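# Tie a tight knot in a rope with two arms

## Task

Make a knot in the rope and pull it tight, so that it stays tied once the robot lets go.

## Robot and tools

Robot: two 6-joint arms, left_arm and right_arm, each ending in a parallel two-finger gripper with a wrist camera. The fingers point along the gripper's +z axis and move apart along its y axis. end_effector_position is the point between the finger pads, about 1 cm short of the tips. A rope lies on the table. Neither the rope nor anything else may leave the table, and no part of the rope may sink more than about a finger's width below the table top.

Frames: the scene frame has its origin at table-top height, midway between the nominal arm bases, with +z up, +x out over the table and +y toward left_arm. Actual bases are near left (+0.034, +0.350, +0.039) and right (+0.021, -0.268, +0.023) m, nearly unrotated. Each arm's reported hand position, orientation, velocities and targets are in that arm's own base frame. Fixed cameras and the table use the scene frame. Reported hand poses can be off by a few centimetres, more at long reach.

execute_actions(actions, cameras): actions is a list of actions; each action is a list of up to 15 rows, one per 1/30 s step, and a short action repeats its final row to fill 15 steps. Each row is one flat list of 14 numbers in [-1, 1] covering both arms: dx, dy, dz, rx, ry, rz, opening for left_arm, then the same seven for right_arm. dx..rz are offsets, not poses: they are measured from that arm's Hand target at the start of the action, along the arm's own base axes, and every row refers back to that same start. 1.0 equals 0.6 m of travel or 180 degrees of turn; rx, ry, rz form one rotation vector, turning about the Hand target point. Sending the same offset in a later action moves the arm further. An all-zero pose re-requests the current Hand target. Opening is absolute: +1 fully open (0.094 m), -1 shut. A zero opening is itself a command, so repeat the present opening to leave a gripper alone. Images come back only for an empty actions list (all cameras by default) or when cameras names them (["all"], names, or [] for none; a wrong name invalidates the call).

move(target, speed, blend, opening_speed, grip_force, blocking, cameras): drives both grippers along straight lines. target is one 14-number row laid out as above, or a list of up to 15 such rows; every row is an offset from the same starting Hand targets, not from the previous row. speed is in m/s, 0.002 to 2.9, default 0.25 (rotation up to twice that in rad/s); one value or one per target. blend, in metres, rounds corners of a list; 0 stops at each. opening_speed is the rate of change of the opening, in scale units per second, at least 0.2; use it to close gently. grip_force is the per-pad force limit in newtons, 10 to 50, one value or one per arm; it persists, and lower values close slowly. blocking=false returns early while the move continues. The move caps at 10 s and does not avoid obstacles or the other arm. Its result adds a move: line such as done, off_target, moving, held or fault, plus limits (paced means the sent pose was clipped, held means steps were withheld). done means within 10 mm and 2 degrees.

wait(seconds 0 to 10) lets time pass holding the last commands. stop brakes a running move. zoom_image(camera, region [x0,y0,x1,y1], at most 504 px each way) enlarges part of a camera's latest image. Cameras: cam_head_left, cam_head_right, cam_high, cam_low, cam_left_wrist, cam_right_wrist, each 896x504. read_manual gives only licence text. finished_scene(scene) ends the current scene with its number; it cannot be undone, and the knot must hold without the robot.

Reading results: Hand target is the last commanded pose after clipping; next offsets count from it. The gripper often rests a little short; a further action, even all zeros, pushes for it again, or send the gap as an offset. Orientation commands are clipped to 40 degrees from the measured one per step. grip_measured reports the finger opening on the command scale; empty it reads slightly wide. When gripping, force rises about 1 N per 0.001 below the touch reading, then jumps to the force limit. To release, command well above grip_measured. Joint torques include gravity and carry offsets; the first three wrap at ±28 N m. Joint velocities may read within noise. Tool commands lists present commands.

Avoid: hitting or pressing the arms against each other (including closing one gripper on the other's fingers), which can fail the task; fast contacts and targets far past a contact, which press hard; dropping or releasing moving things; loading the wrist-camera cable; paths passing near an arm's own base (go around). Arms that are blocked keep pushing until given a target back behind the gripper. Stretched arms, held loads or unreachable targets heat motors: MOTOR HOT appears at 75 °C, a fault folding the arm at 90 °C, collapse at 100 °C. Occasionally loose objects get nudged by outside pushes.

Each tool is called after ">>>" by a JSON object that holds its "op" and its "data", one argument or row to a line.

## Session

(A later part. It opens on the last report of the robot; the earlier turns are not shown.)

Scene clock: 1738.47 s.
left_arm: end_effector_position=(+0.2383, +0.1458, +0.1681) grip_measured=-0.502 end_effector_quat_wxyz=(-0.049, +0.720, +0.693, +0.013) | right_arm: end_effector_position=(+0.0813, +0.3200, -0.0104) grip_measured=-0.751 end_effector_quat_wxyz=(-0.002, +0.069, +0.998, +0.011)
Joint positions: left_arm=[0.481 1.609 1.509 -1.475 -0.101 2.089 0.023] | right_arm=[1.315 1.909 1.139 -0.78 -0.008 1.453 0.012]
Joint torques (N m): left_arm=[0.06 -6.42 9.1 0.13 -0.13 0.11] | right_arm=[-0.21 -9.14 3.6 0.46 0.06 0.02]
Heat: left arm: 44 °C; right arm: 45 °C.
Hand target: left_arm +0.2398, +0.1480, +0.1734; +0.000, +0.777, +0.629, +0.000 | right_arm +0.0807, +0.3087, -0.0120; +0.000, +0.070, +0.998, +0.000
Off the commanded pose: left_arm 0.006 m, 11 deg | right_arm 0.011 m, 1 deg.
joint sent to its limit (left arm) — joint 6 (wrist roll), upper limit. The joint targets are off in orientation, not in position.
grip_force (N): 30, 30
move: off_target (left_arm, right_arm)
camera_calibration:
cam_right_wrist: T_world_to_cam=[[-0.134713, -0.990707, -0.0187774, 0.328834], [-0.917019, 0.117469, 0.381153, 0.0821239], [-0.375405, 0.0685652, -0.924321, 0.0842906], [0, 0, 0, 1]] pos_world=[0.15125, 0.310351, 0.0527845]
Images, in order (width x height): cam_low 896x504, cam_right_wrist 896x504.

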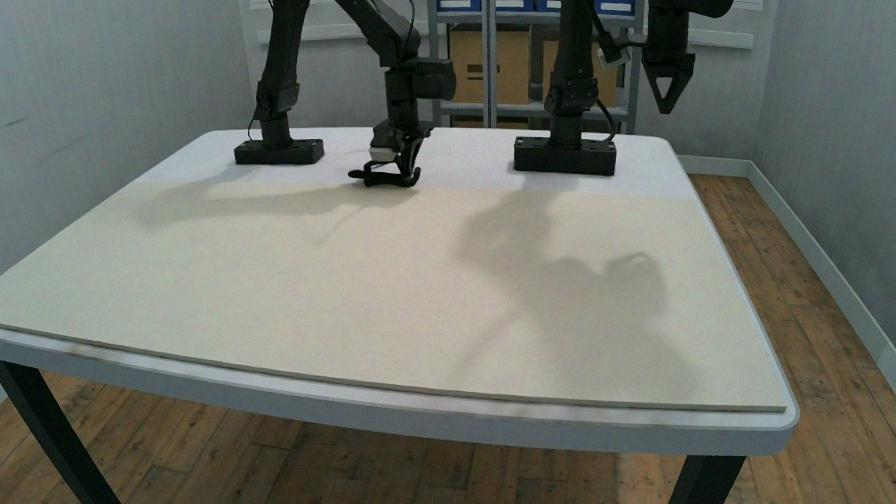

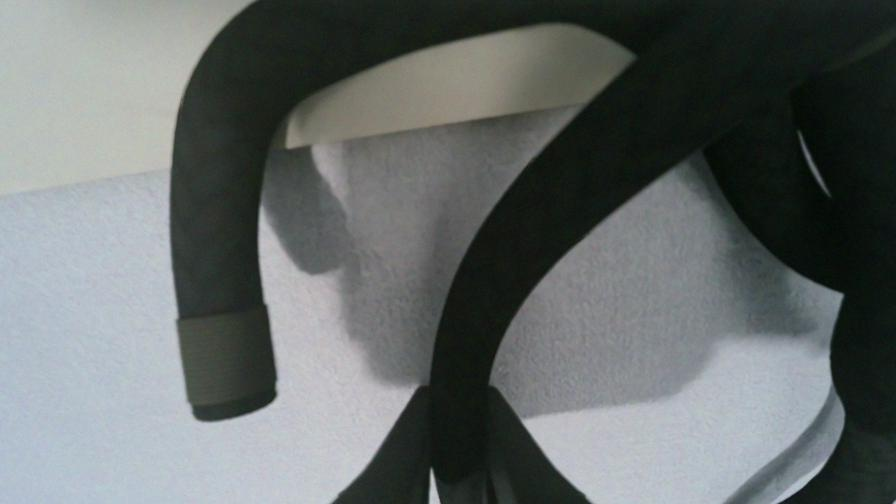

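>>> {"op": "move", "data": {
  "target": [
    [0,0,0,0,0,0,-0.5,0,0,0.16,0,0,0,-1],
    [0,0,0,0,0,0,-0.5,0.08,0.06,0.16,0,0,0,-1],
    [0,0,0,0,0,0,-0.5,0.215,0.065,0.14,0,0,0,-1]
  ],
  "speed": 0.12,
  "blend": [0.02,0.02,0],
  "cameras": ["cam_right_wrist","cam_low","cam_high"]
}}

>>> {"op": "zoom_image", "data": {
  "camera": "cam_low",
  "region": [320, 120, 450, 210]
}}

>>> {"op": "zoom_image", "data": {
  "camera": "cam_high",
  "region": [320, 160, 460, 280]
}}

Scene clock: 1759.60 s.
left_arm: end_effector_position=(+0.2383, +0.1458, +0.1681) grip_measured=-0.502 end_effector_quat_wxyz=(-0.049, +0.720, +0.693, +0.013) | right_arm: end_effector_position=(+0.2066, +0.3458, +0.0743) grip_measured=-0.751 end_effector_quat_wxyz=(+0.000, +0.072, +0.997, +0.008)
Joint positions: left_arm=[0.481 1.609 1.509 -1.475 -0.101 2.089 0.023] | right_arm=[1.026 2.078 1.74 -1.218 -0.008 1.17 0.012]
Joint torques (N m): left_arm=[0.06 -6.43 9.13 0.11 -0.13 0.11] | right_arm=[-0.1 -7.88 9.07 0.25 0.06 0.07]
Heat: left arm: 45 °C; right arm: 45 °C.
Hand target: left_arm +0.2398, +0.1480, +0.1734; +0.000, +0.777, +0.629, +0.000 | right_arm +0.2097, +0.3477, +0.0721; +0.000, +0.070, +0.998, +0.000
Off the commanded pose: left_arm 0.006 m, 11 deg | right_arm 0.004 m, 1 deg.
joint sent to its limit (left arm) — joint 6 (wrist roll), upper limit. The joint targets are off in orientation, not in position.
grip_force (N): 30, 30
move: off_target (left_arm)
camera_calibration:
cam_right_wrist: T_world_to_cam=[[-0.139998, -0.990044, -0.0146465, 0.373301], [-0.917658, 0.124178, 0.37747, 0.159786], [-0.371893, 0.0662854, -0.925906, 0.208038], [0, 0, 0, 1]] pos_world=[0.276258, 0.335952, 0.137777]
Images, in order (width x height): cam_high 896x504, cam_low 896x504, cam_right_wrist 896x504.

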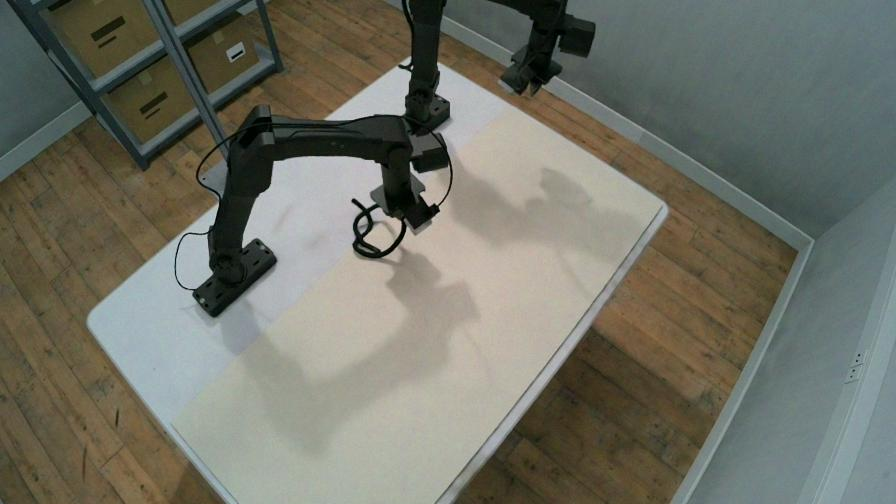

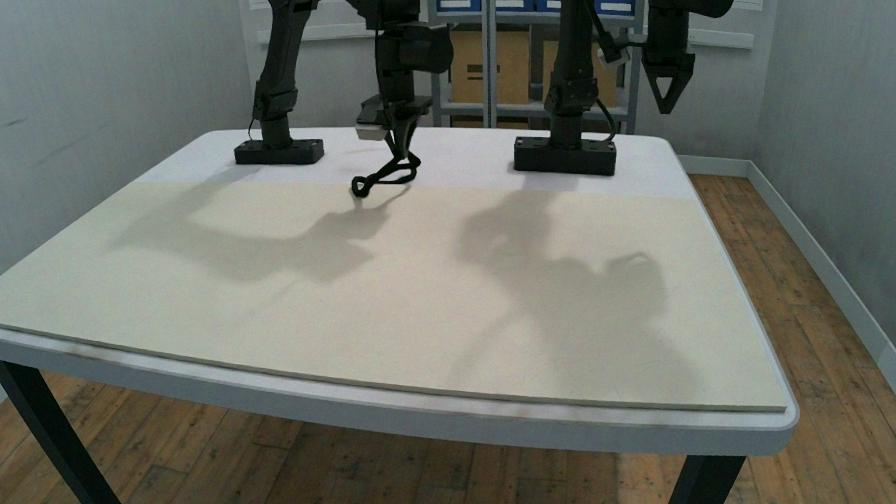

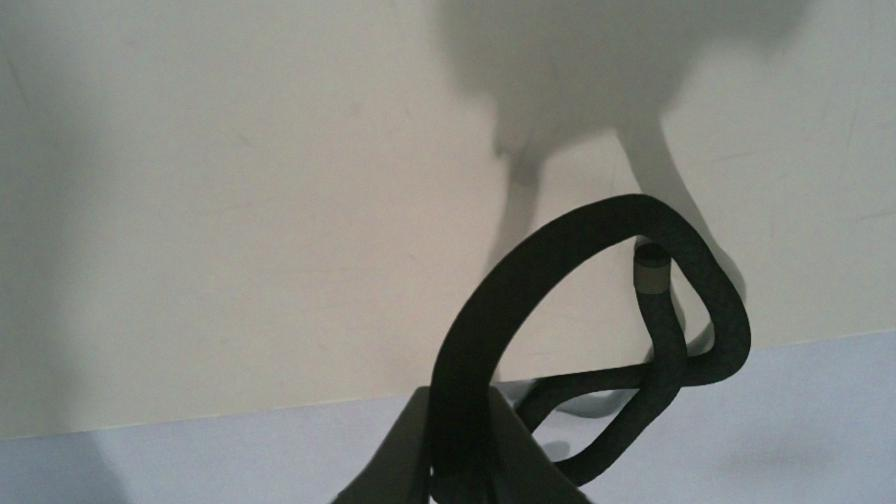

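Scaled by 3.877.

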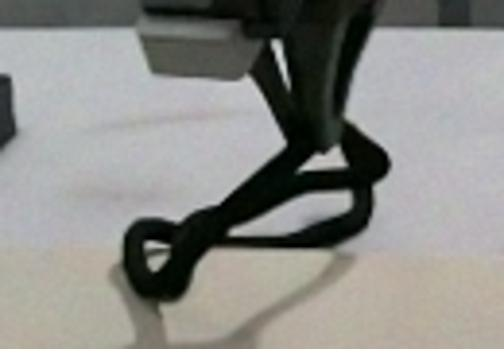

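Scaled by 3.600.

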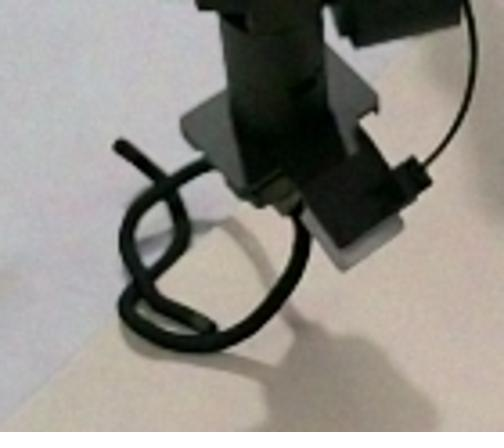

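>>> {"op": "zoom_image", "data": {
  "camera": "cam_high",
  "region": [345, 190, 405, 260]
}}

>>> {"op": "zoom_image", "data": {
  "camera": "cam_low",
  "region": [345, 140, 425, 205]
}}

>>> {"op": "wait", "data": {
  "seconds": 0,
  "cameras": ["cam_head_left","cam_head_right"]
}}

>>> {"op": "zoom_image", "data": {
  "camera": "cam_head_left",
  "region": [430, 270, 530, 350]
}}

>>> {"op": "zoom_image", "data": {
  "camera": "cam_head_right",
  "region": [430, 270, 550, 360]
}}

Scaled by 7.200.

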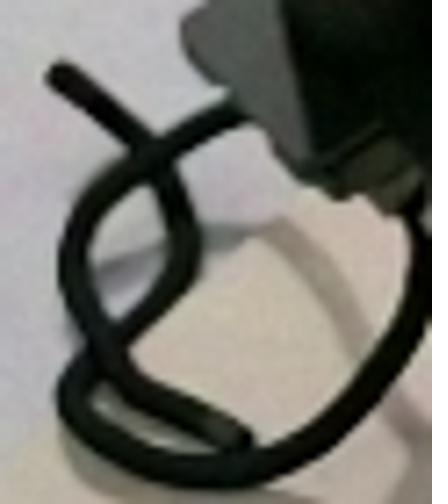

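Scaled by 6.300.

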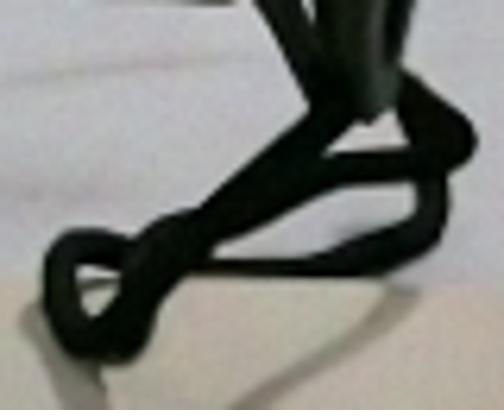

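Scene clock: 1775.67 s.
left_arm: end_effector_position=(+0.2383, +0.1458, +0.1681) grip_measured=-0.502 end_effector_quat_wxyz=(-0.049, +0.720, +0.693, +0.013) | right_arm: end_effector_position=(+0.2065, +0.3457, +0.0743) grip_measured=-0.751 end_effector_quat_wxyz=(+0.000, +0.072, +0.997, +0.008)
Joint positions: left_arm=[0.481 1.609 1.509 -1.475 -0.101 2.089 0.023] | right_arm=[1.026 2.078 1.74 -1.219 -0.008 1.169 0.012]
Joint torques (N m): left_arm=[0.06 -6.42 9.13 0.12 -0.13 0.11] | right_arm=[-0.08 -7.87 9.07 0.3 0.06 -0.01]
Heat: left arm: 45 °C; right arm: 45 °C.
Hand target: left_arm +0.2398, +0.1480, +0.1734; +0.000, +0.777, +0.629, +0.000 | right_arm +0.2097, +0.3477, +0.0721; +0.000, +0.070, +0.998, +0.000
Tool commands: left_gripper/opening=-0.5 right_gripper/opening=-1.0
Off the commanded pose: left_arm 0.006 m, 11 deg | right_arm 0.004 m, 1 deg.
grip_force (N): 30, 30
Images, in order (width x height): cam_head_left 896x504, cam_head_right 896x504.

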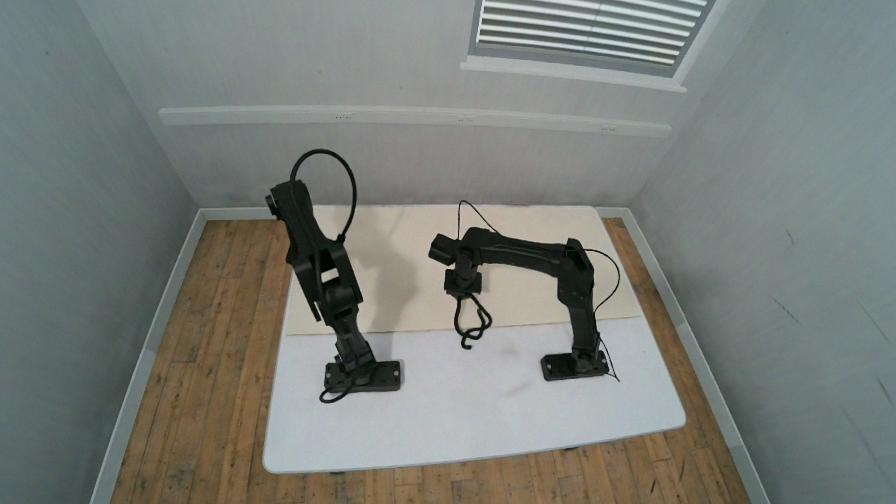

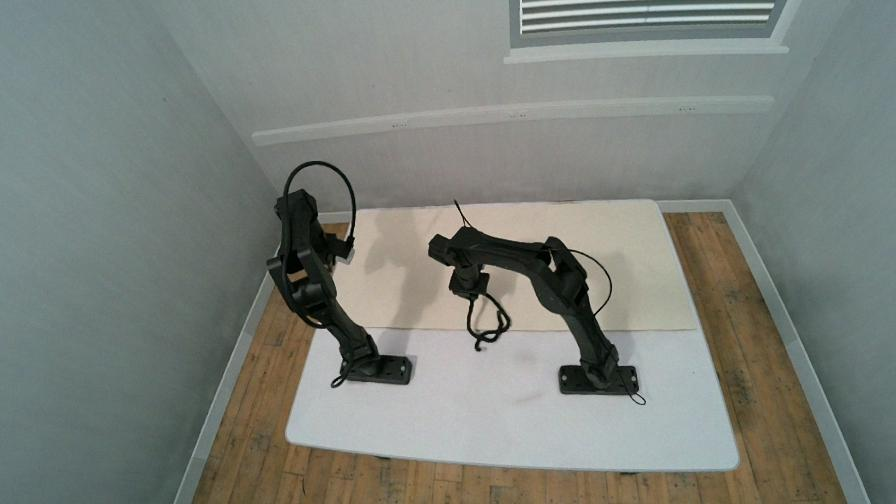

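Scaled by 5.040.

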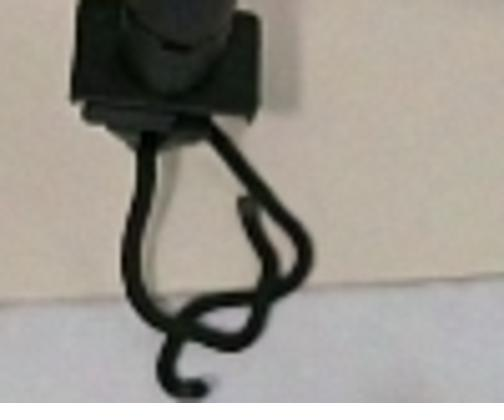

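Scaled by 4.200.

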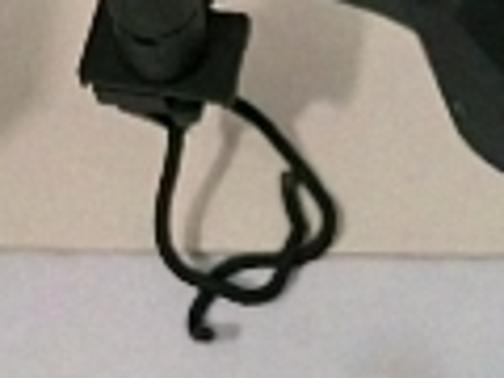

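>>> {"op": "move", "data": {
  "target": [
    [0,0,0,0,0,0,-0.5,-0.017,0.05,-0.08,0,0,0,-1],
    [0,0,0,0,0,0,-0.5,-0.017,0.05,-0.143,0,0,0,-1]
  ],
  "speed": 0.12,
  "blend": [0.02,0],
  "cameras": ["cam_right_wrist"]
}}

>>> {"op": "move", "data": {
  "target": [0,0,0,0,0,0,-0.5,0,0,0,0,0,0,-0.58],
  "opening_speed": 0.3
}}

>>> {"op": "move", "data": {
  "target": [
    [0,0,0,0,0,0,-0.5,0,0,0.17,0,0,0,-0.5],
    [0,0,0,0,0,0,-0.5,-0.1,-0.1,0.22,0,0,0.15,-0.5]
  ],
  "speed": [0.12,0.3],
  "cameras": ["cam_right_wrist","cam_low","cam_high"]
}}

>>> {"op": "zoom_image", "data": {
  "camera": "cam_high",
  "region": [320, 160, 460, 280]
}}

Scene clock: 1796.30 s.
left_arm: end_effector_position=(+0.2383, +0.1458, +0.1681) grip_measured=-0.502 end_effector_quat_wxyz=(-0.049, +0.720, +0.693, +0.013) | right_arm: end_effector_position=(+0.2029, +0.3821, +0.0022) grip_measured=-0.751 end_effector_quat_wxyz=(+0.003, +0.069, +0.997, +0.016)
Joint positions: left_arm=[0.481 1.609 1.509 -1.475 -0.101 2.089 0.023] | right_arm=[1.077 2.239 1.704 -1.005 -0.008 1.216 0.012]
Joint torques (N m): left_arm=[0.08 -6.45 9.14 0.13 -0.13 0.11] | right_arm=[0.42 -8.92 4.96 0.68 0.06 0.1]
Heat: left arm: 45 °C; right arm: 44 °C.
Hand target: left_arm +0.2398, +0.1480, +0.1734; +0.000, +0.777, +0.629, +0.000 | right_arm +0.1994, +0.3777, -0.0137; +0.000, +0.070, +0.998, +0.000
Off the commanded pose: left_arm 0.006 m, 11 deg | right_arm 0.017 m, 2 deg.
joint sent to its limit (left arm) — joint 6 (wrist roll), upper limit. The joint targets are off in orientation, not in position.
grip_force (N): 30, 30
move: off_target (left_arm, right_arm); blend cut to 0.0189 m at target 1
camera_calibration:
cam_right_wrist: T_world_to_cam=[[-0.135342, -0.990337, -0.0302645, 0.406926], [-0.920911, 0.114468, 0.372585, 0.183496], [-0.36552, 0.0782975, -0.927504, 0.131652], [0, 0, 0, 1]] pos_world=[0.272179, 0.371681, 0.0660553]
Images, in order (width x height): cam_right_wrist 896x504.

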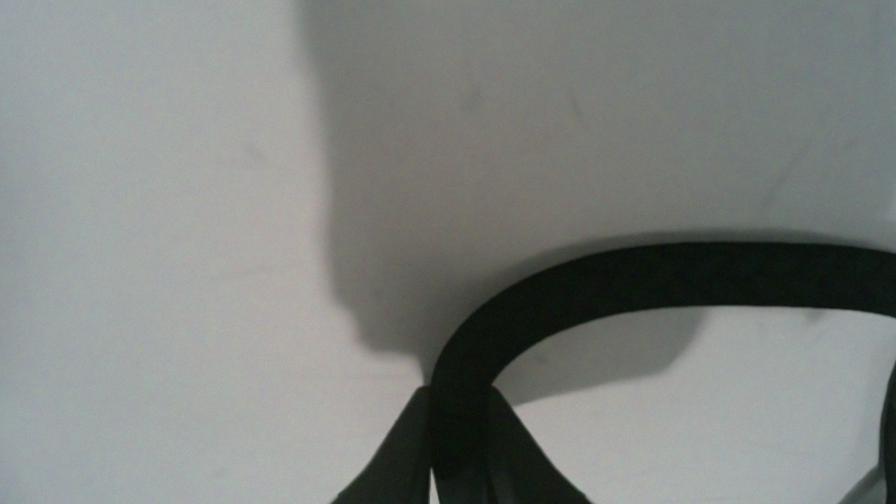

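Scene clock: 1797.90 s.
left_arm: end_effector_position=(+0.2383, +0.1458, +0.1681) grip_measured=-0.502 end_effector_quat_wxyz=(-0.049, +0.720, +0.693, +0.013) | right_arm: end_effector_position=(+0.2033, +0.3827, +0.0023) grip_measured=-0.583 end_effector_quat_wxyz=(+0.003, +0.070, +0.997, +0.017)
Joint positions: left_arm=[0.481 1.609 1.509 -1.475 -0.101 2.089 0.023] | right_arm=[1.077 2.239 1.704 -1.002 -0.008 1.216 0.02]
Joint torques (N m): left_arm=[0.05 -6.43 9.14 0.12 -0.12 0.11] | right_arm=[0.42 -8.91 4.97 0.68 0.06 0.09]
Heat: left arm: 45 °C; right arm: 44 °C.
Hand target: left_arm +0.2398, +0.1480, +0.1734; +0.000, +0.777, +0.629, +0.000 | right_arm +0.1994, +0.3777, -0.0137; +0.000, +0.070, +0.998, +0.000
Off the commanded pose: left_arm 0.006 m, 11 deg | right_arm 0.017 m, 2 deg.
joint sent to its limit (left arm) — joint 6 (wrist roll), upper limit. The joint targets are off in orientation, not in position.
grip_force (N): 30, 30
move: off_target (left_arm, right_arm)

Scene clock: 1800.97 s.
left_arm: end_effector_position=(+0.2383, +0.1458, +0.1681) grip_measured=-0.502 end_effector_quat_wxyz=(-0.049, +0.720, +0.693, +0.013) | right_arm: end_effector_position=(+0.1415, +0.3204, +0.1154) grip_measured=-0.503 end_effector_quat_wxyz=(-0.007, -0.160, +0.987, -0.004)
Joint positions: left_arm=[0.481 1.609 1.509 -1.475 -0.101 2.089 0.023] | right_arm=[1.148 1.886 1.631 -1.33 -0.008 0.827 0.023]
Joint torques (N m): left_arm=[0.08 -6.42 9.11 0.12 -0.13 0.11] | right_arm=[0.46 -10.3 4.74 0.55 0.06 0.08]
Heat: left arm: 45 °C; right arm: 44 °C.
Hand target: left_arm +0.2398, +0.1480, +0.1734; +0.000, +0.777, +0.629, +0.000 | right_arm +0.1394, +0.3176, +0.1183; +0.000, -0.165, +0.986, +0.000
Off the commanded pose: left_arm 0.006 m, 11 deg | right_arm 0.005 m, 1 deg.
joint sent to its limit (left arm) — joint 6 (wrist roll), upper limit. The joint targets are off in orientation, not in position.
grip_force (N): 30, 30
move: off_target (left_arm)
camera_calibration:
cam_right_wrist: T_world_to_cam=[[0.318115, -0.948026, 0.00706454, 0.258948], [-0.873671, -0.290255, 0.39045, 0.212819], [-0.368106, -0.13038, -0.920597, 0.285413], [0, 0, 0, 1]] pos_world=[0.208621, 0.344473, 0.177826]
Images, in order (width x height): cam_high 896x504, cam_low 896x504, cam_right_wrist 896x504.

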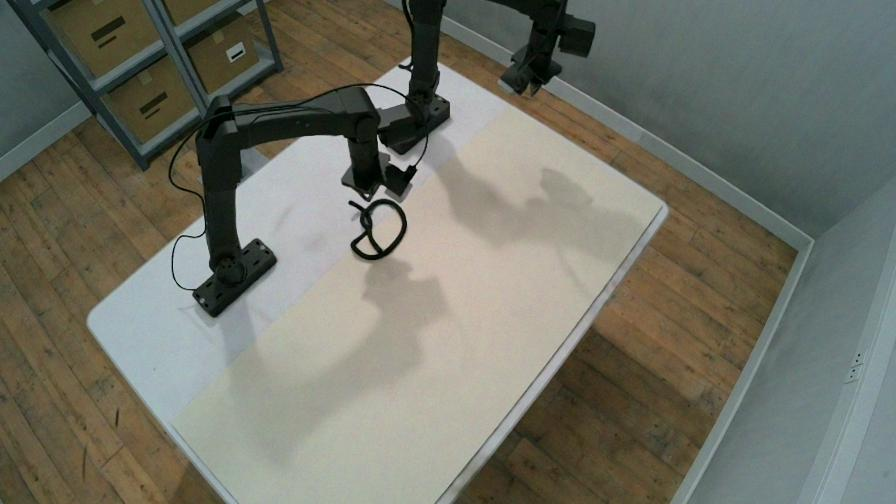

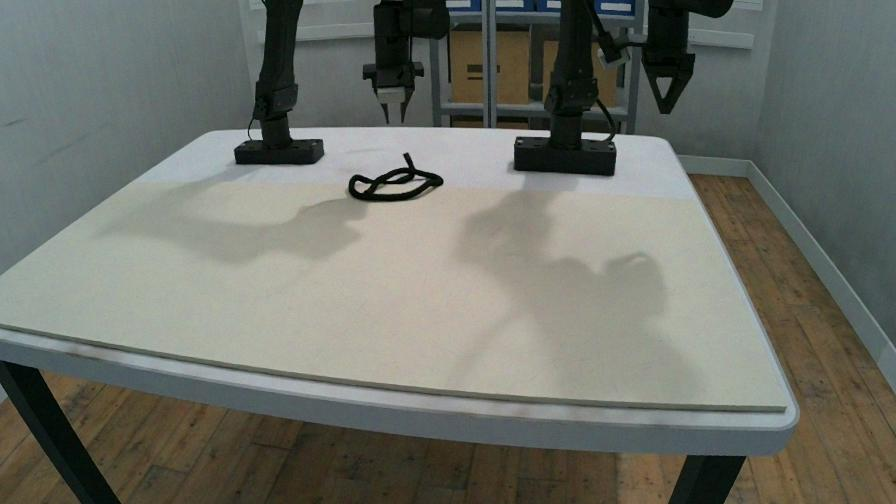

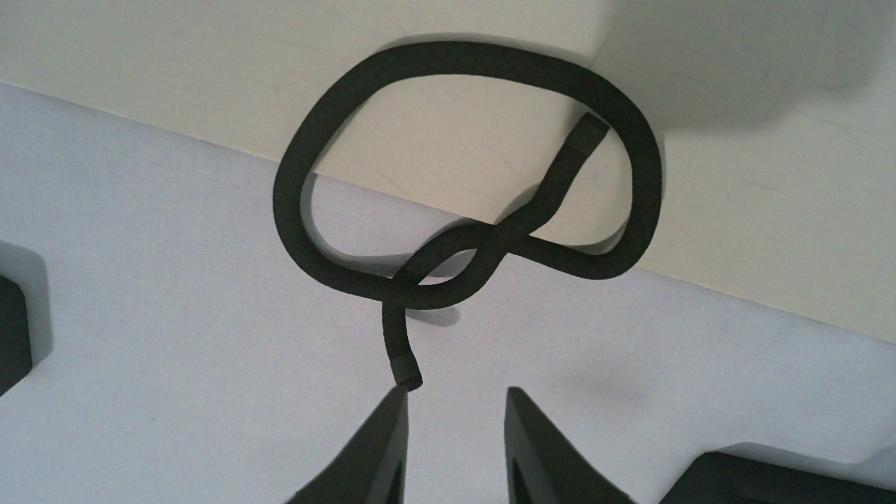

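Scaled by 3.600.

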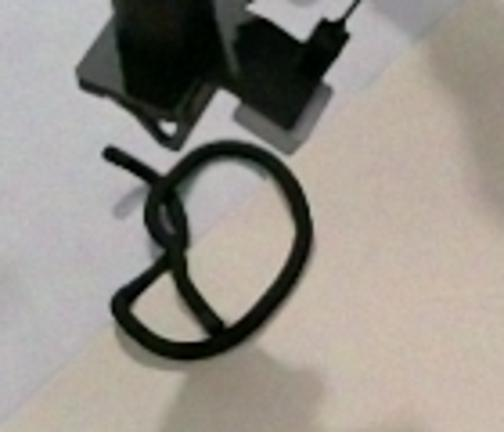

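>>> {"op": "move", "data": {
  "target": [
    [0,0,0,0,0,0,-0.5,0.059,-0.068,-0.03,0,0,0.8,-0.5],
    [0,0,0,0,0,0,-0.5,0.059,-0.068,-0.222,0,0,0.8,-0.5]
  ],
  "speed": [0.38,0.15],
  "cameras": ["cam_right_wrist"]
}}

Scene clock: 1861.30 s.
left_arm: end_effector_position=(+0.2383, +0.1458, +0.1681) grip_measured=-0.502 end_effector_quat_wxyz=(-0.049, +0.720, +0.693, +0.013) | right_arm: end_effector_position=(+0.1800, +0.2875, -0.0005) grip_measured=-0.502 end_effector_quat_wxyz=(-0.020, +0.989, -0.147, +0.013)
Joint positions: left_arm=[0.481 1.609 1.509 -1.475 -0.101 2.089 0.023] | right_arm=[1.012 1.9 1.17 -0.795 0.008 -1.834 0.023]
Joint torques (N m): left_arm=[0.06 -6.41 9.11 0.12 -0.13 0.11] | right_arm=[-0.57 -6.31 3.9 0.64 -0.06 -0.02]
Heat: left arm: 45 °C; right arm: 44 °C.
Hand target: left_arm +0.2398, +0.1480, +0.1734; +0.000, +0.777, +0.629, +0.000 | right_arm +0.1750, +0.2769, -0.0148; +0.000, +0.989, -0.148, +0.001
Off the commanded pose: left_arm 0.006 m, 11 deg | right_arm 0.019 m, 3 deg.
joint sent to its limit (left arm) — joint 6 (wrist roll), upper limit. The joint targets are off in orientation, not in position.
grip_force (N): 30, 30
move: off_target (left_arm, right_arm)
camera_calibration:
cam_right_wrist: T_world_to_cam=[[0.287758, 0.956668, 0.0445096, -0.325857], [0.875169, -0.28155, 0.393459, -0.0352722], [0.388941, -0.0742675, -0.918264, 0.036242], [0, 0, 0, 1]] pos_world=[0.110541, 0.304498, 0.0616616]
Images, in order (width x height): cam_right_wrist 896x504.

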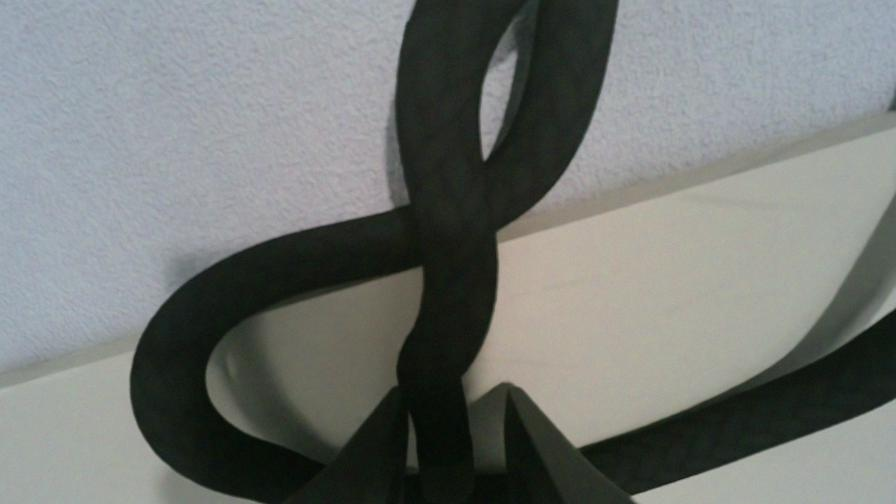

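>>> {"op": "move", "data": {
  "target": [0,0,0,0,0,0,-0.5,0,0,0,0,0,0,-1],
  "opening_speed": 0.8
}}

>>> {"op": "move", "data": {
  "target": [
    [0,0,0,0,0,0,-0.5,-0.01,0,0.08,0,0,0,-1],
    [0,0,0,0,0,0,-0.5,-0.042,-0.045,0.085,0,0,-0.17,-1],
    [0,0,0,0,0,0,-0.5,-0.105,-0.062,0.08,0,0,-0.295,-1],
    [0,0,0,0,0,0,-0.5,-0.112,-0.062,0,0,0,-0.295,-1]
  ],
  "speed": 0.13,
  "blend": [0.01,0.02,0.01,0],
  "cameras": ["cam_right_wrist","cam_high"]
}}

>>> {"op": "zoom_image", "data": {
  "camera": "cam_high",
  "region": [320, 160, 460, 280]
}}

Scene clock: 1872.83 s.
left_arm: end_effector_position=(+0.2383, +0.1458, +0.1681) grip_measured=-0.502 end_effector_quat_wxyz=(-0.049, +0.720, +0.693, +0.013) | right_arm: end_effector_position=(+0.1801, +0.2877, -0.0005) grip_measured=-0.752 end_effector_quat_wxyz=(-0.020, +0.989, -0.147, +0.013)
Joint positions: left_arm=[0.481 1.609 1.509 -1.475 -0.101 2.089 0.023] | right_arm=[1.012 1.9 1.17 -0.794 0.008 -1.834 0.012]
Joint torques (N m): left_arm=[0.06 -6.43 9.13 0.12 -0.13 0.11] | right_arm=[-0.57 -6.31 3.9 0.65 -0.06 -0.02]
Heat: left arm: 45 °C; right arm: 44 °C.
Hand target: left_arm +0.2398, +0.1480, +0.1734; +0.000, +0.777, +0.629, +0.000 | right_arm +0.1750, +0.2770, -0.0148; +0.000, +0.989, -0.148, +0.001
Off the commanded pose: left_arm 0.006 m, 11 deg | right_arm 0.019 m, 3 deg.
joint sent to its limit (left arm) — joint 6 (wrist roll), upper limit. The joint targets are off in orientation, not in position.
grip_force (N): 30, 30
move: off_target (left_arm, right_arm)

Scene clock: 1877.90 s.
left_arm: end_effector_position=(+0.2383, +0.1458, +0.1681) grip_measured=-0.502 end_effector_quat_wxyz=(-0.049, +0.720, +0.693, +0.013) | right_arm: end_effector_position=(+0.1127, +0.2426, -0.0072) grip_measured=-0.754 end_effector_quat_wxyz=(-0.009, +0.818, -0.576, +0.002)
Joint positions: left_arm=[0.481 1.609 1.509 -1.475 -0.101 2.089 0.023] | right_arm=[1.137 1.693 0.877 -0.739 0.008 -0.778 0.012]
Joint torques (N m): left_arm=[0.05 -6.45 9.11 0.12 -0.13 0.1] | right_arm=[0.62 -4.92 4.37 0.72 -0.06 0.09]
Heat: left arm: 45 °C; right arm: 44 °C.
Hand target: left_arm +0.2398, +0.1480, +0.1734; +0.000, +0.777, +0.629, +0.000 | right_arm +0.1077, +0.2397, -0.0149; +0.000, +0.819, -0.574, +0.001
Off the commanded pose: left_arm 0.006 m, 11 deg | right_arm 0.010 m, 1 deg.
joint sent to its limit (left arm) — joint 6 (wrist roll), upper limit. The joint targets are off in orientation, not in position.
grip_force (N): 30, 30
move: off_target (left_arm)
camera_calibration:
cam_right_wrist: T_world_to_cam=[[0.940214, 0.340057, 0.0189278, -0.187343], [0.309365, -0.875955, 0.37013, 0.221479], [0.142445, -0.342146, -0.928787, 0.145576], [0, 0, 0, 1]] pos_world=[0.0868881, 0.307522, 0.0567792]
Images, in order (width x height): cam_high 896x504, cam_right_wrist 896x504.

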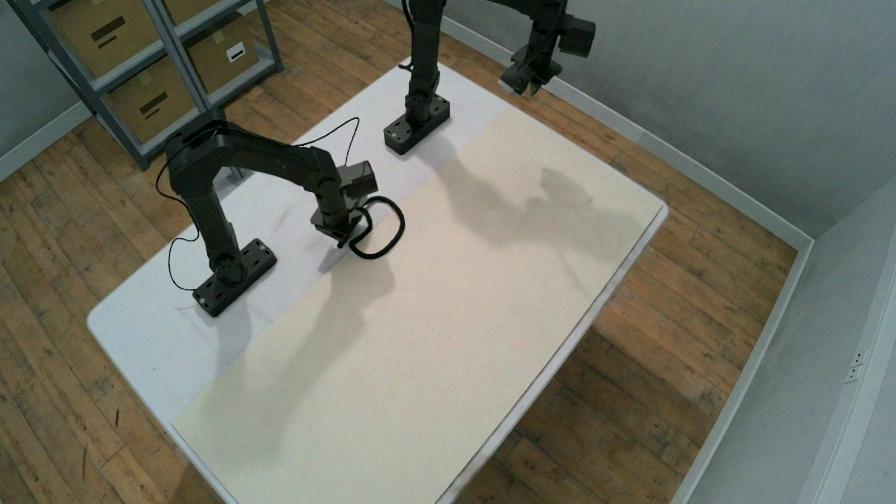

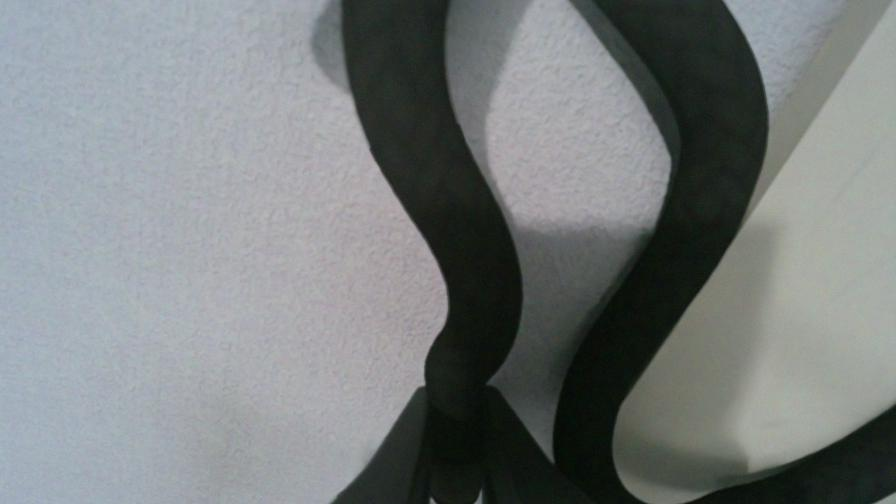

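Scaled by 3.600.

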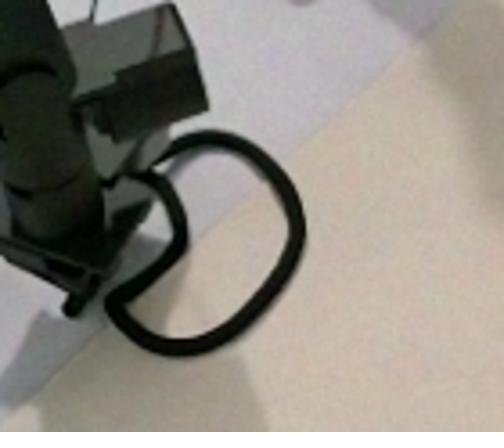

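>>> {"op": "move", "data": {
  "target": [0,0,0,0,0,0,-0.5,-0.06,0.01,0,0,0,0,-1],
  "speed": 0.12
}}

>>> {"op": "move", "data": {
  "target": [0,0,0,0,0,0,-0.5,0,0,0,0,0,0,-0.55],
  "opening_speed": 0.3
}}

>>> {"op": "move", "data": {
  "target": [
    [0,0,0,0,0,0,-0.5,0,0,0.17,0,0,0,-0.5],
    [0,0,0,0,0,0,-0.5,0.1,0.13,0.22,0,0,-0.5,-0.5]
  ],
  "speed": [0.12,0.35],
  "cameras": ["cam_right_wrist"]
}}

Scene clock: 1892.03 s.
left_arm: end_effector_position=(+0.2383, +0.1458, +0.1681) grip_measured=-0.502 end_effector_quat_wxyz=(-0.049, +0.720, +0.693, +0.013) | right_arm: end_effector_position=(+0.0784, +0.2516, -0.0099) grip_measured=-0.754 end_effector_quat_wxyz=(-0.006, +0.818, -0.575, +0.006)
Joint positions: left_arm=[0.481 1.609 1.509 -1.475 -0.101 2.089 0.023] | right_arm=[1.275 1.693 0.864 -0.735 0.014 -0.641 0.012]
Joint torques (N m): left_arm=[0.03 -6.43 9.13 0.12 -0.13 0.11] | right_arm=[0.64 -6.46 3.32 0.68 -0.12 0.08]
Heat: left arm: 45 °C; right arm: 44 °C.
Hand target: left_arm +0.2398, +0.1480, +0.1734; +0.000, +0.777, +0.629, +0.000 | right_arm +0.0717, +0.2458, -0.0148; +0.000, +0.819, -0.574, +0.000
Off the commanded pose: left_arm 0.006 m, 11 deg | right_arm 0.010 m, 1 deg.
joint sent to its limit (left arm) — joint 6 (wrist roll), upper limit. The joint targets are off in orientation, not in position.
grip_force (N): 30, 30
move: off_target (left_arm)

Scene clock: 1893.73 s.
left_arm: end_effector_position=(+0.2383, +0.1458, +0.1681) grip_measured=-0.502 end_effector_quat_wxyz=(-0.049, +0.720, +0.693, +0.013) | right_arm: end_effector_position=(+0.0770, +0.2486, -0.0122) grip_measured=-0.553 end_effector_quat_wxyz=(-0.002, +0.818, -0.576, +0.006)
Joint positions: left_arm=[0.481 1.609 1.509 -1.475 -0.101 2.089 0.023] | right_arm=[1.275 1.693 0.853 -0.731 0.012 -0.64 0.021]
Joint torques (N m): left_arm=[0.05 -6.43 9.11 0.12 -0.13 0.11] | right_arm=[0.62 -6.41 4.04 0.61 -0.1 0.09]
Heat: left arm: 45 °C; right arm: 44 °C.
Hand target: left_arm +0.2398, +0.1480, +0.1734; +0.000, +0.777, +0.629, +0.000 | right_arm +0.0717, +0.2457, -0.0148; +0.000, +0.819, -0.574, +0.001
Off the commanded pose: left_arm 0.006 m, 11 deg | right_arm 0.007 m, 1 deg.
joint sent to its limit (left arm) — joint 6 (wrist roll), upper limit. The joint targets are off in orientation, not in position.
grip_force (N): 30, 30
move: off_target (left_arm)

Scene clock: 1898.30 s.
left_arm: end_effector_position=(+0.2383, +0.1458, +0.1681) grip_measured=-0.502 end_effector_quat_wxyz=(-0.049, +0.720, +0.693, +0.013) | right_arm: end_effector_position=(+0.1276, +0.3208, +0.1163) grip_measured=-0.503 end_effector_quat_wxyz=(+0.001, -0.180, +0.984, +0.003)
Joint positions: left_arm=[0.481 1.609 1.509 -1.475 -0.101 2.089 0.023] | right_arm=[1.189 1.844 1.581 -1.3 -0.001 0.828 0.023]
Joint torques (N m): left_arm=[0.09 -6.45 9.11 0.12 -0.12 0.1] | right_arm=[-0.58 -6.31 9.06 0.31 -0.01 0.09]
Heat: left arm: 45 °C; right arm: 44 °C.
Hand target: left_arm +0.2398, +0.1480, +0.1734; +0.000, +0.777, +0.629, +0.000 | right_arm +0.1317, +0.3237, +0.1171; -0.001, -0.173, +0.985, +0.000
Off the commanded pose: left_arm 0.006 m, 11 deg | right_arm 0.005 m, 1 deg.
joint sent to its limit (left arm) — joint 6 (wrist roll), upper limit. The joint targets are off in orientation, not in position.
grip_force (N): 30, 30
move: off_target (left_arm)
camera_calibration:
cam_right_wrist: T_world_to_cam=[[0.35616, -0.934415, -0.00424972, 0.25584], [-0.866759, -0.332064, 0.372105, 0.215001], [-0.349112, -0.128845, -0.928181, 0.279239], [0, 0, 0, 1]] pos_world=[0.19272, 0.346434, 0.180269]
Images, in order (width x height): cam_right_wrist 896x504.

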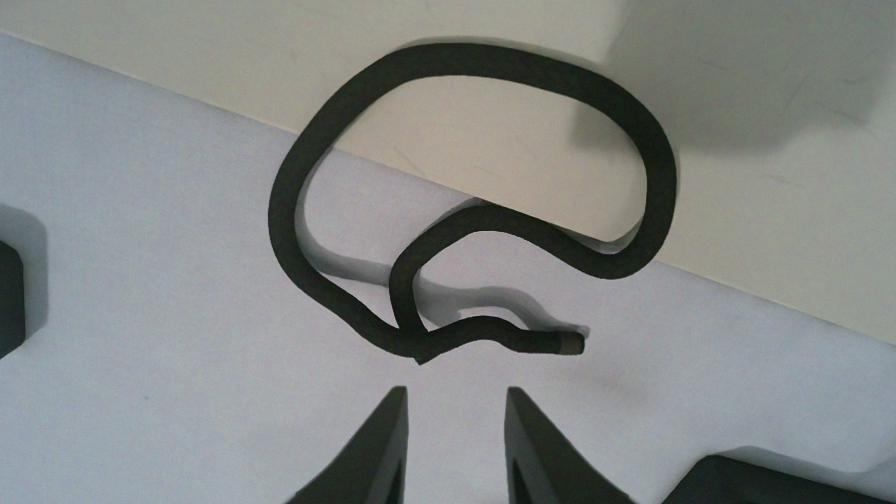

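>>> {"op": "move", "data": {
  "target": [
    [0,0,0,0,0,0,-0.5,-0.121,0.029,-0.05,0,0,0.322,-0.5],
    [0,0,0,0,0,0,-0.5,-0.121,0.029,-0.225,0,0,0.322,-0.5]
  ],
  "speed": [0.3,0.15],
  "cameras": ["cam_right_wrist"]
}}

Scene clock: 1926.17 s.
left_arm: end_effector_position=(+0.2383, +0.1458, +0.1681) grip_measured=-0.502 end_effector_quat_wxyz=(-0.049, +0.720, +0.693, +0.013) | right_arm: end_effector_position=(+0.0618, +0.3457, -0.0066) grip_measured=-0.503 end_effector_quat_wxyz=(+0.008, -0.625, +0.781, +0.007)
Joint positions: left_arm=[0.481 1.609 1.509 -1.475 -0.101 2.089 0.023] | right_arm=[1.391 1.972 1.247 -0.825 0 0.042 0.023]
Joint torques (N m): left_arm=[0.05 -6.43 9.1 0.12 -0.13 0.1] | right_arm=[0.38 -7.02 4.55 0.74 0 -0.01]
Motor temperatures (°C): left_arm=[29 35 45 31 31 31 29] | right_arm=[30 43 41 31 30 31 30]
Heat: left arm: 45 °C; right arm: 43 °C.
Hand target: left_arm +0.2398, +0.1480, +0.1734; +0.000, +0.777, +0.629, +0.000 | right_arm +0.0591, +0.3411, -0.0179; -0.001, -0.628, +0.778, -0.001
Off the commanded pose: left_arm 0.006 m, 11 deg | right_arm 0.013 m, 1 deg.
joint sent to its limit (left arm) — joint 6 (wrist roll), upper limit. The joint targets are off in orientation, not in position.
grip_force (N): 30, 30
move: off_target (left_arm, right_arm)
camera_calibration:
cam_right_wrist: T_world_to_cam=[[0.976279, -0.216511, 0.00161272, 0.0155766], [-0.20281, -0.911843, 0.356946, 0.371338], [-0.075812, -0.348805, -0.934124, 0.204475], [0, 0, 0, 1]] pos_world=[0.0756057, 0.413296, 0.0584329]
Images, in order (width x height): cam_right_wrist 896x504.

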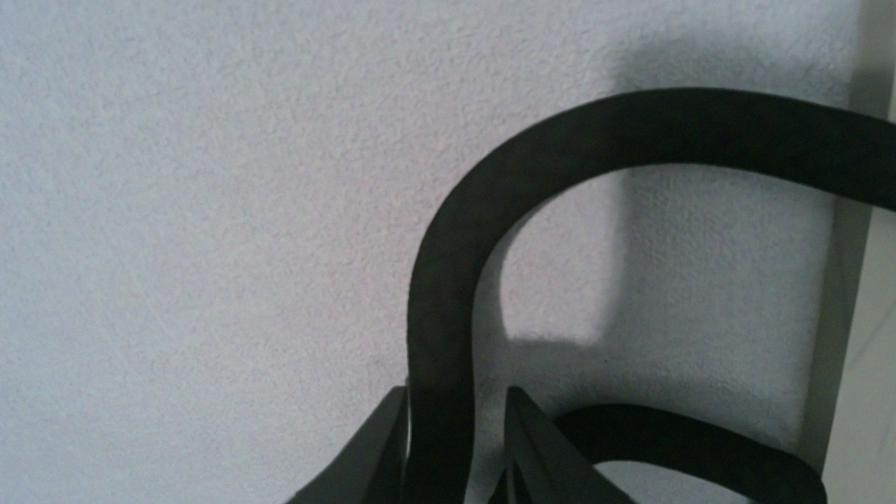

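>>> {"op": "move", "data": {
  "target": [0,0,0,0,0,0,-0.5,0,0,0,0,0,0,-1],
  "opening_speed": 0.8
}}

>>> {"op": "move", "data": {
  "target": [
    [0,0,0,0,0,0,-0.5,0,0.005,0.06,0,0,0,-1],
    [0,0,0,0,0,0,-0.5,0.06,0.04,0.07,0,0,0,-1]
  ],
  "speed": 0.12,
  "blend": [0.01,0],
  "cameras": ["cam_right_wrist","cam_low","cam_head_right","cam_high"]
}}

>>> {"op": "zoom_image", "data": {
  "camera": "cam_high",
  "region": [320, 160, 440, 280]
}}

>>> {"op": "zoom_image", "data": {
  "camera": "cam_low",
  "region": [330, 130, 450, 215]
}}

>>> {"op": "zoom_image", "data": {
  "camera": "cam_head_right",
  "region": [430, 280, 550, 370]
}}

Scene clock: 1936.87 s.
left_arm: end_effector_position=(+0.2383, +0.1458, +0.1681) grip_measured=-0.502 end_effector_quat_wxyz=(-0.049, +0.720, +0.693, +0.013) | right_arm: end_effector_position=(+0.0618, +0.3459, -0.0066) grip_measured=-0.746 end_effector_quat_wxyz=(+0.008, -0.625, +0.781, +0.007)
Joint positions: left_arm=[0.481 1.609 1.509 -1.475 -0.101 2.089 0.023] | right_arm=[1.391 1.972 1.247 -0.824 0 0.042 0.012]
Joint torques (N m): left_arm=[0.06 -6.43 9.13 0.12 -0.13 0.11] | right_arm=[0.39 -7.04 4.53 0.72 0 -0.01]
Heat: left arm: 45 °C; right arm: 43 °C.
Hand target: left_arm +0.2398, +0.1480, +0.1734; +0.000, +0.777, +0.629, +0.000 | right_arm +0.0591, +0.3412, -0.0179; +0.000, -0.628, +0.778, +0.000
Off the commanded pose: left_arm 0.006 m, 11 deg | right_arm 0.013 m, 1 deg.
joint sent to its limit (left arm) — joint 6 (wrist roll), upper limit. The joint targets are off in orientation, not in position.
grip_force (N): 30, 30
move: off_target (left_arm, right_arm)

Scene clock: 1938.23 s.
left_arm: end_effector_position=(+0.2383, +0.1458, +0.1681) grip_measured=-0.502 end_effector_quat_wxyz=(-0.049, +0.720, +0.693, +0.013) | right_arm: end_effector_position=(+0.0941, +0.3616, +0.0262) grip_measured=-0.747 end_effector_quat_wxyz=(+0.004, -0.626, +0.779, +0.003)
Joint positions: left_arm=[0.481 1.609 1.509 -1.475 -0.101 2.089 0.023] | right_arm=[1.314 2.01 1.444 -0.994 0.001 -0.04 0.012]
Joint torques (N m): left_arm=[0.08 -6.42 9.13 0.12 -0.13 0.1] | right_arm=[-0.02 -7.31 8.44 0.34 0 -0.08]
Heat: left arm: 45 °C; right arm: 43 °C.
Hand target: left_arm +0.2398, +0.1480, +0.1734; +0.000, +0.777, +0.629, +0.000 | right_arm +0.0951, +0.3652, +0.0241; -0.001, -0.628, +0.778, +0.000
Off the commanded pose: left_arm 0.006 m, 11 deg | right_arm 0.004 m, 1 deg.
joint sent to its limit (left arm) — joint 6 (wrist roll), upper limit. The joint targets are off in orientation, not in position.
grip_force (N): 30, 30
move: off_target (left_arm)
camera_calibration:
cam_right_wrist: T_world_to_cam=[[0.977255, -0.212041, 0.00325591, -0.0144109], [-0.198478, -0.909124, 0.366196, 0.379021], [-0.0746884, -0.358513, -0.930532, 0.246426], [0, 0, 0, 1]] pos_world=[0.107716, 0.429869, 0.0905581]
Images, in order (width x height): cam_head_right 896x504, cam_high 896x504, cam_low 896x504, cam_right_wrist 896x504.

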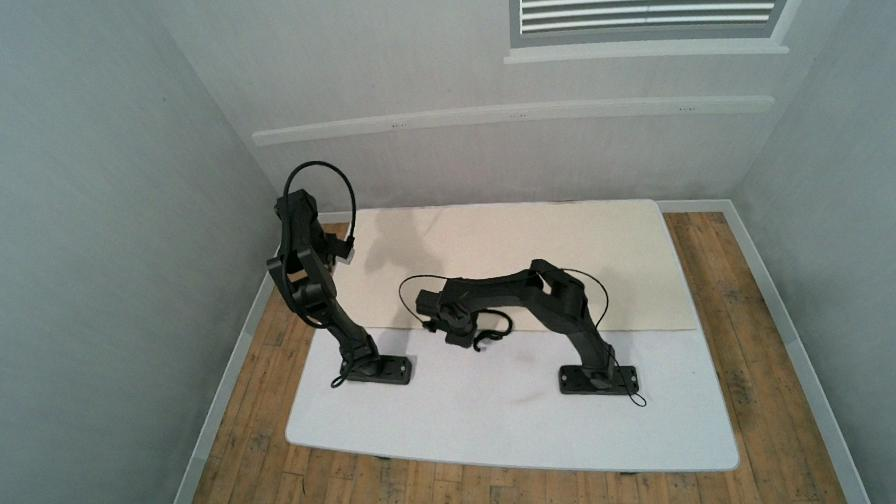

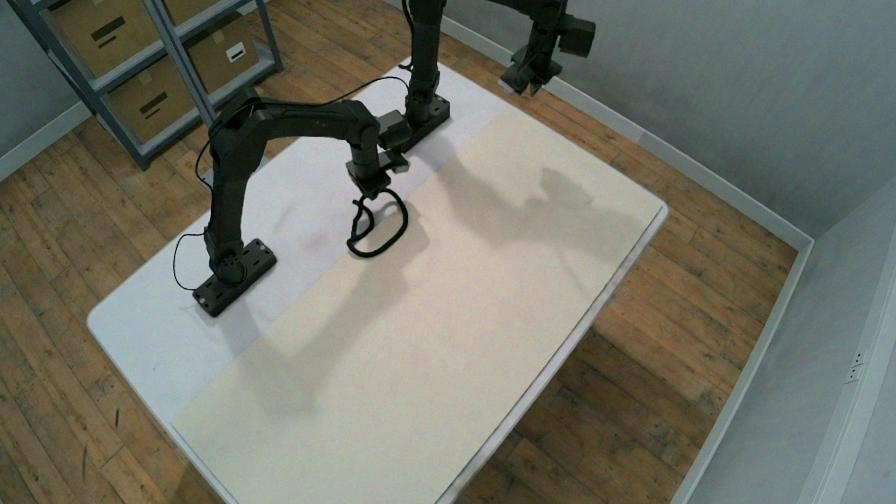

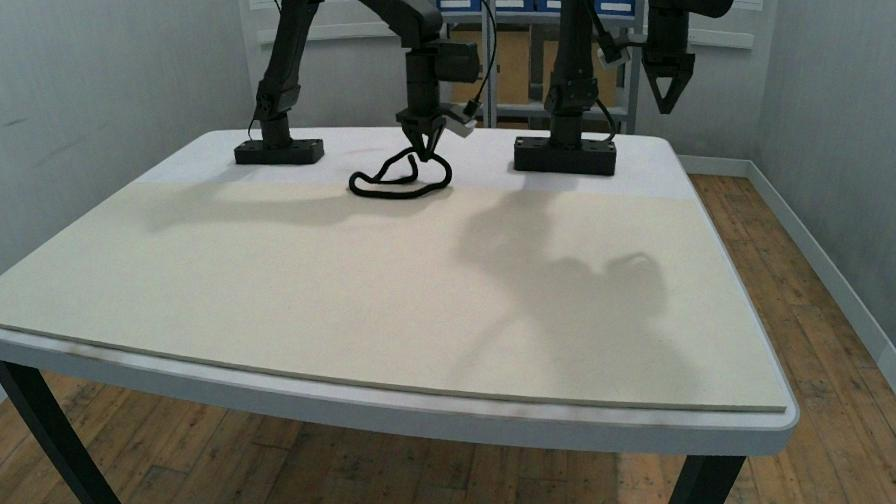

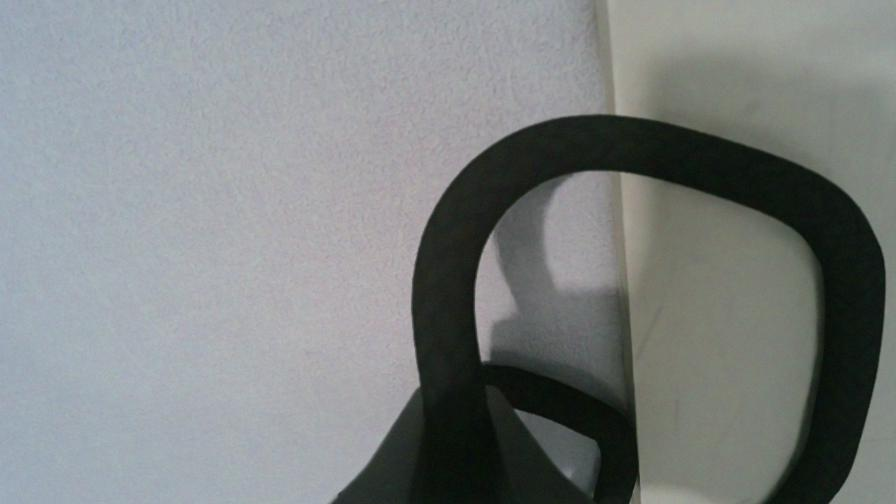

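Scaled by 4.200.

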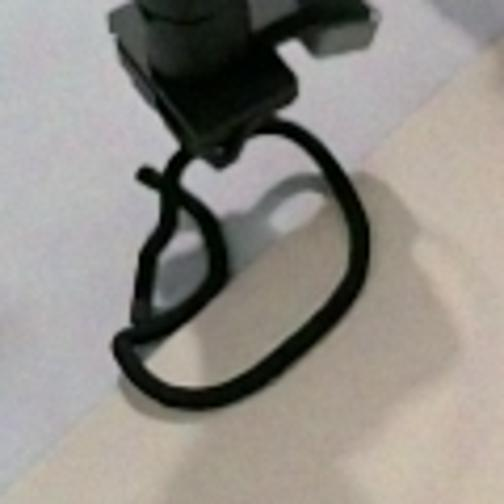

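Scaled by 4.200.

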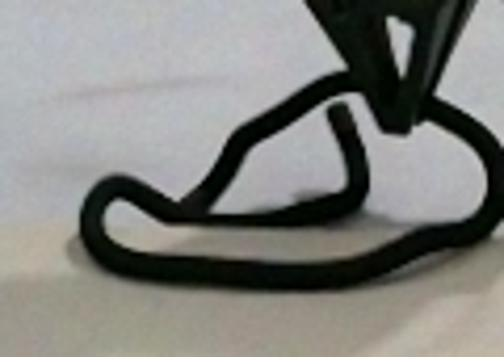

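Scaled by 4.200.

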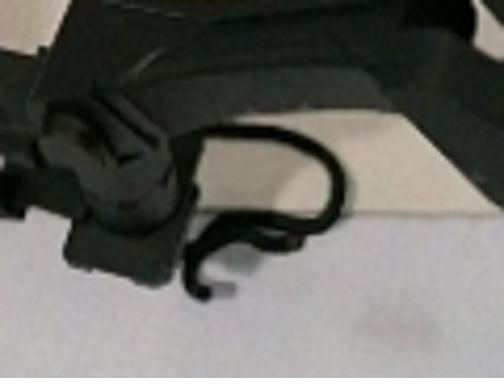

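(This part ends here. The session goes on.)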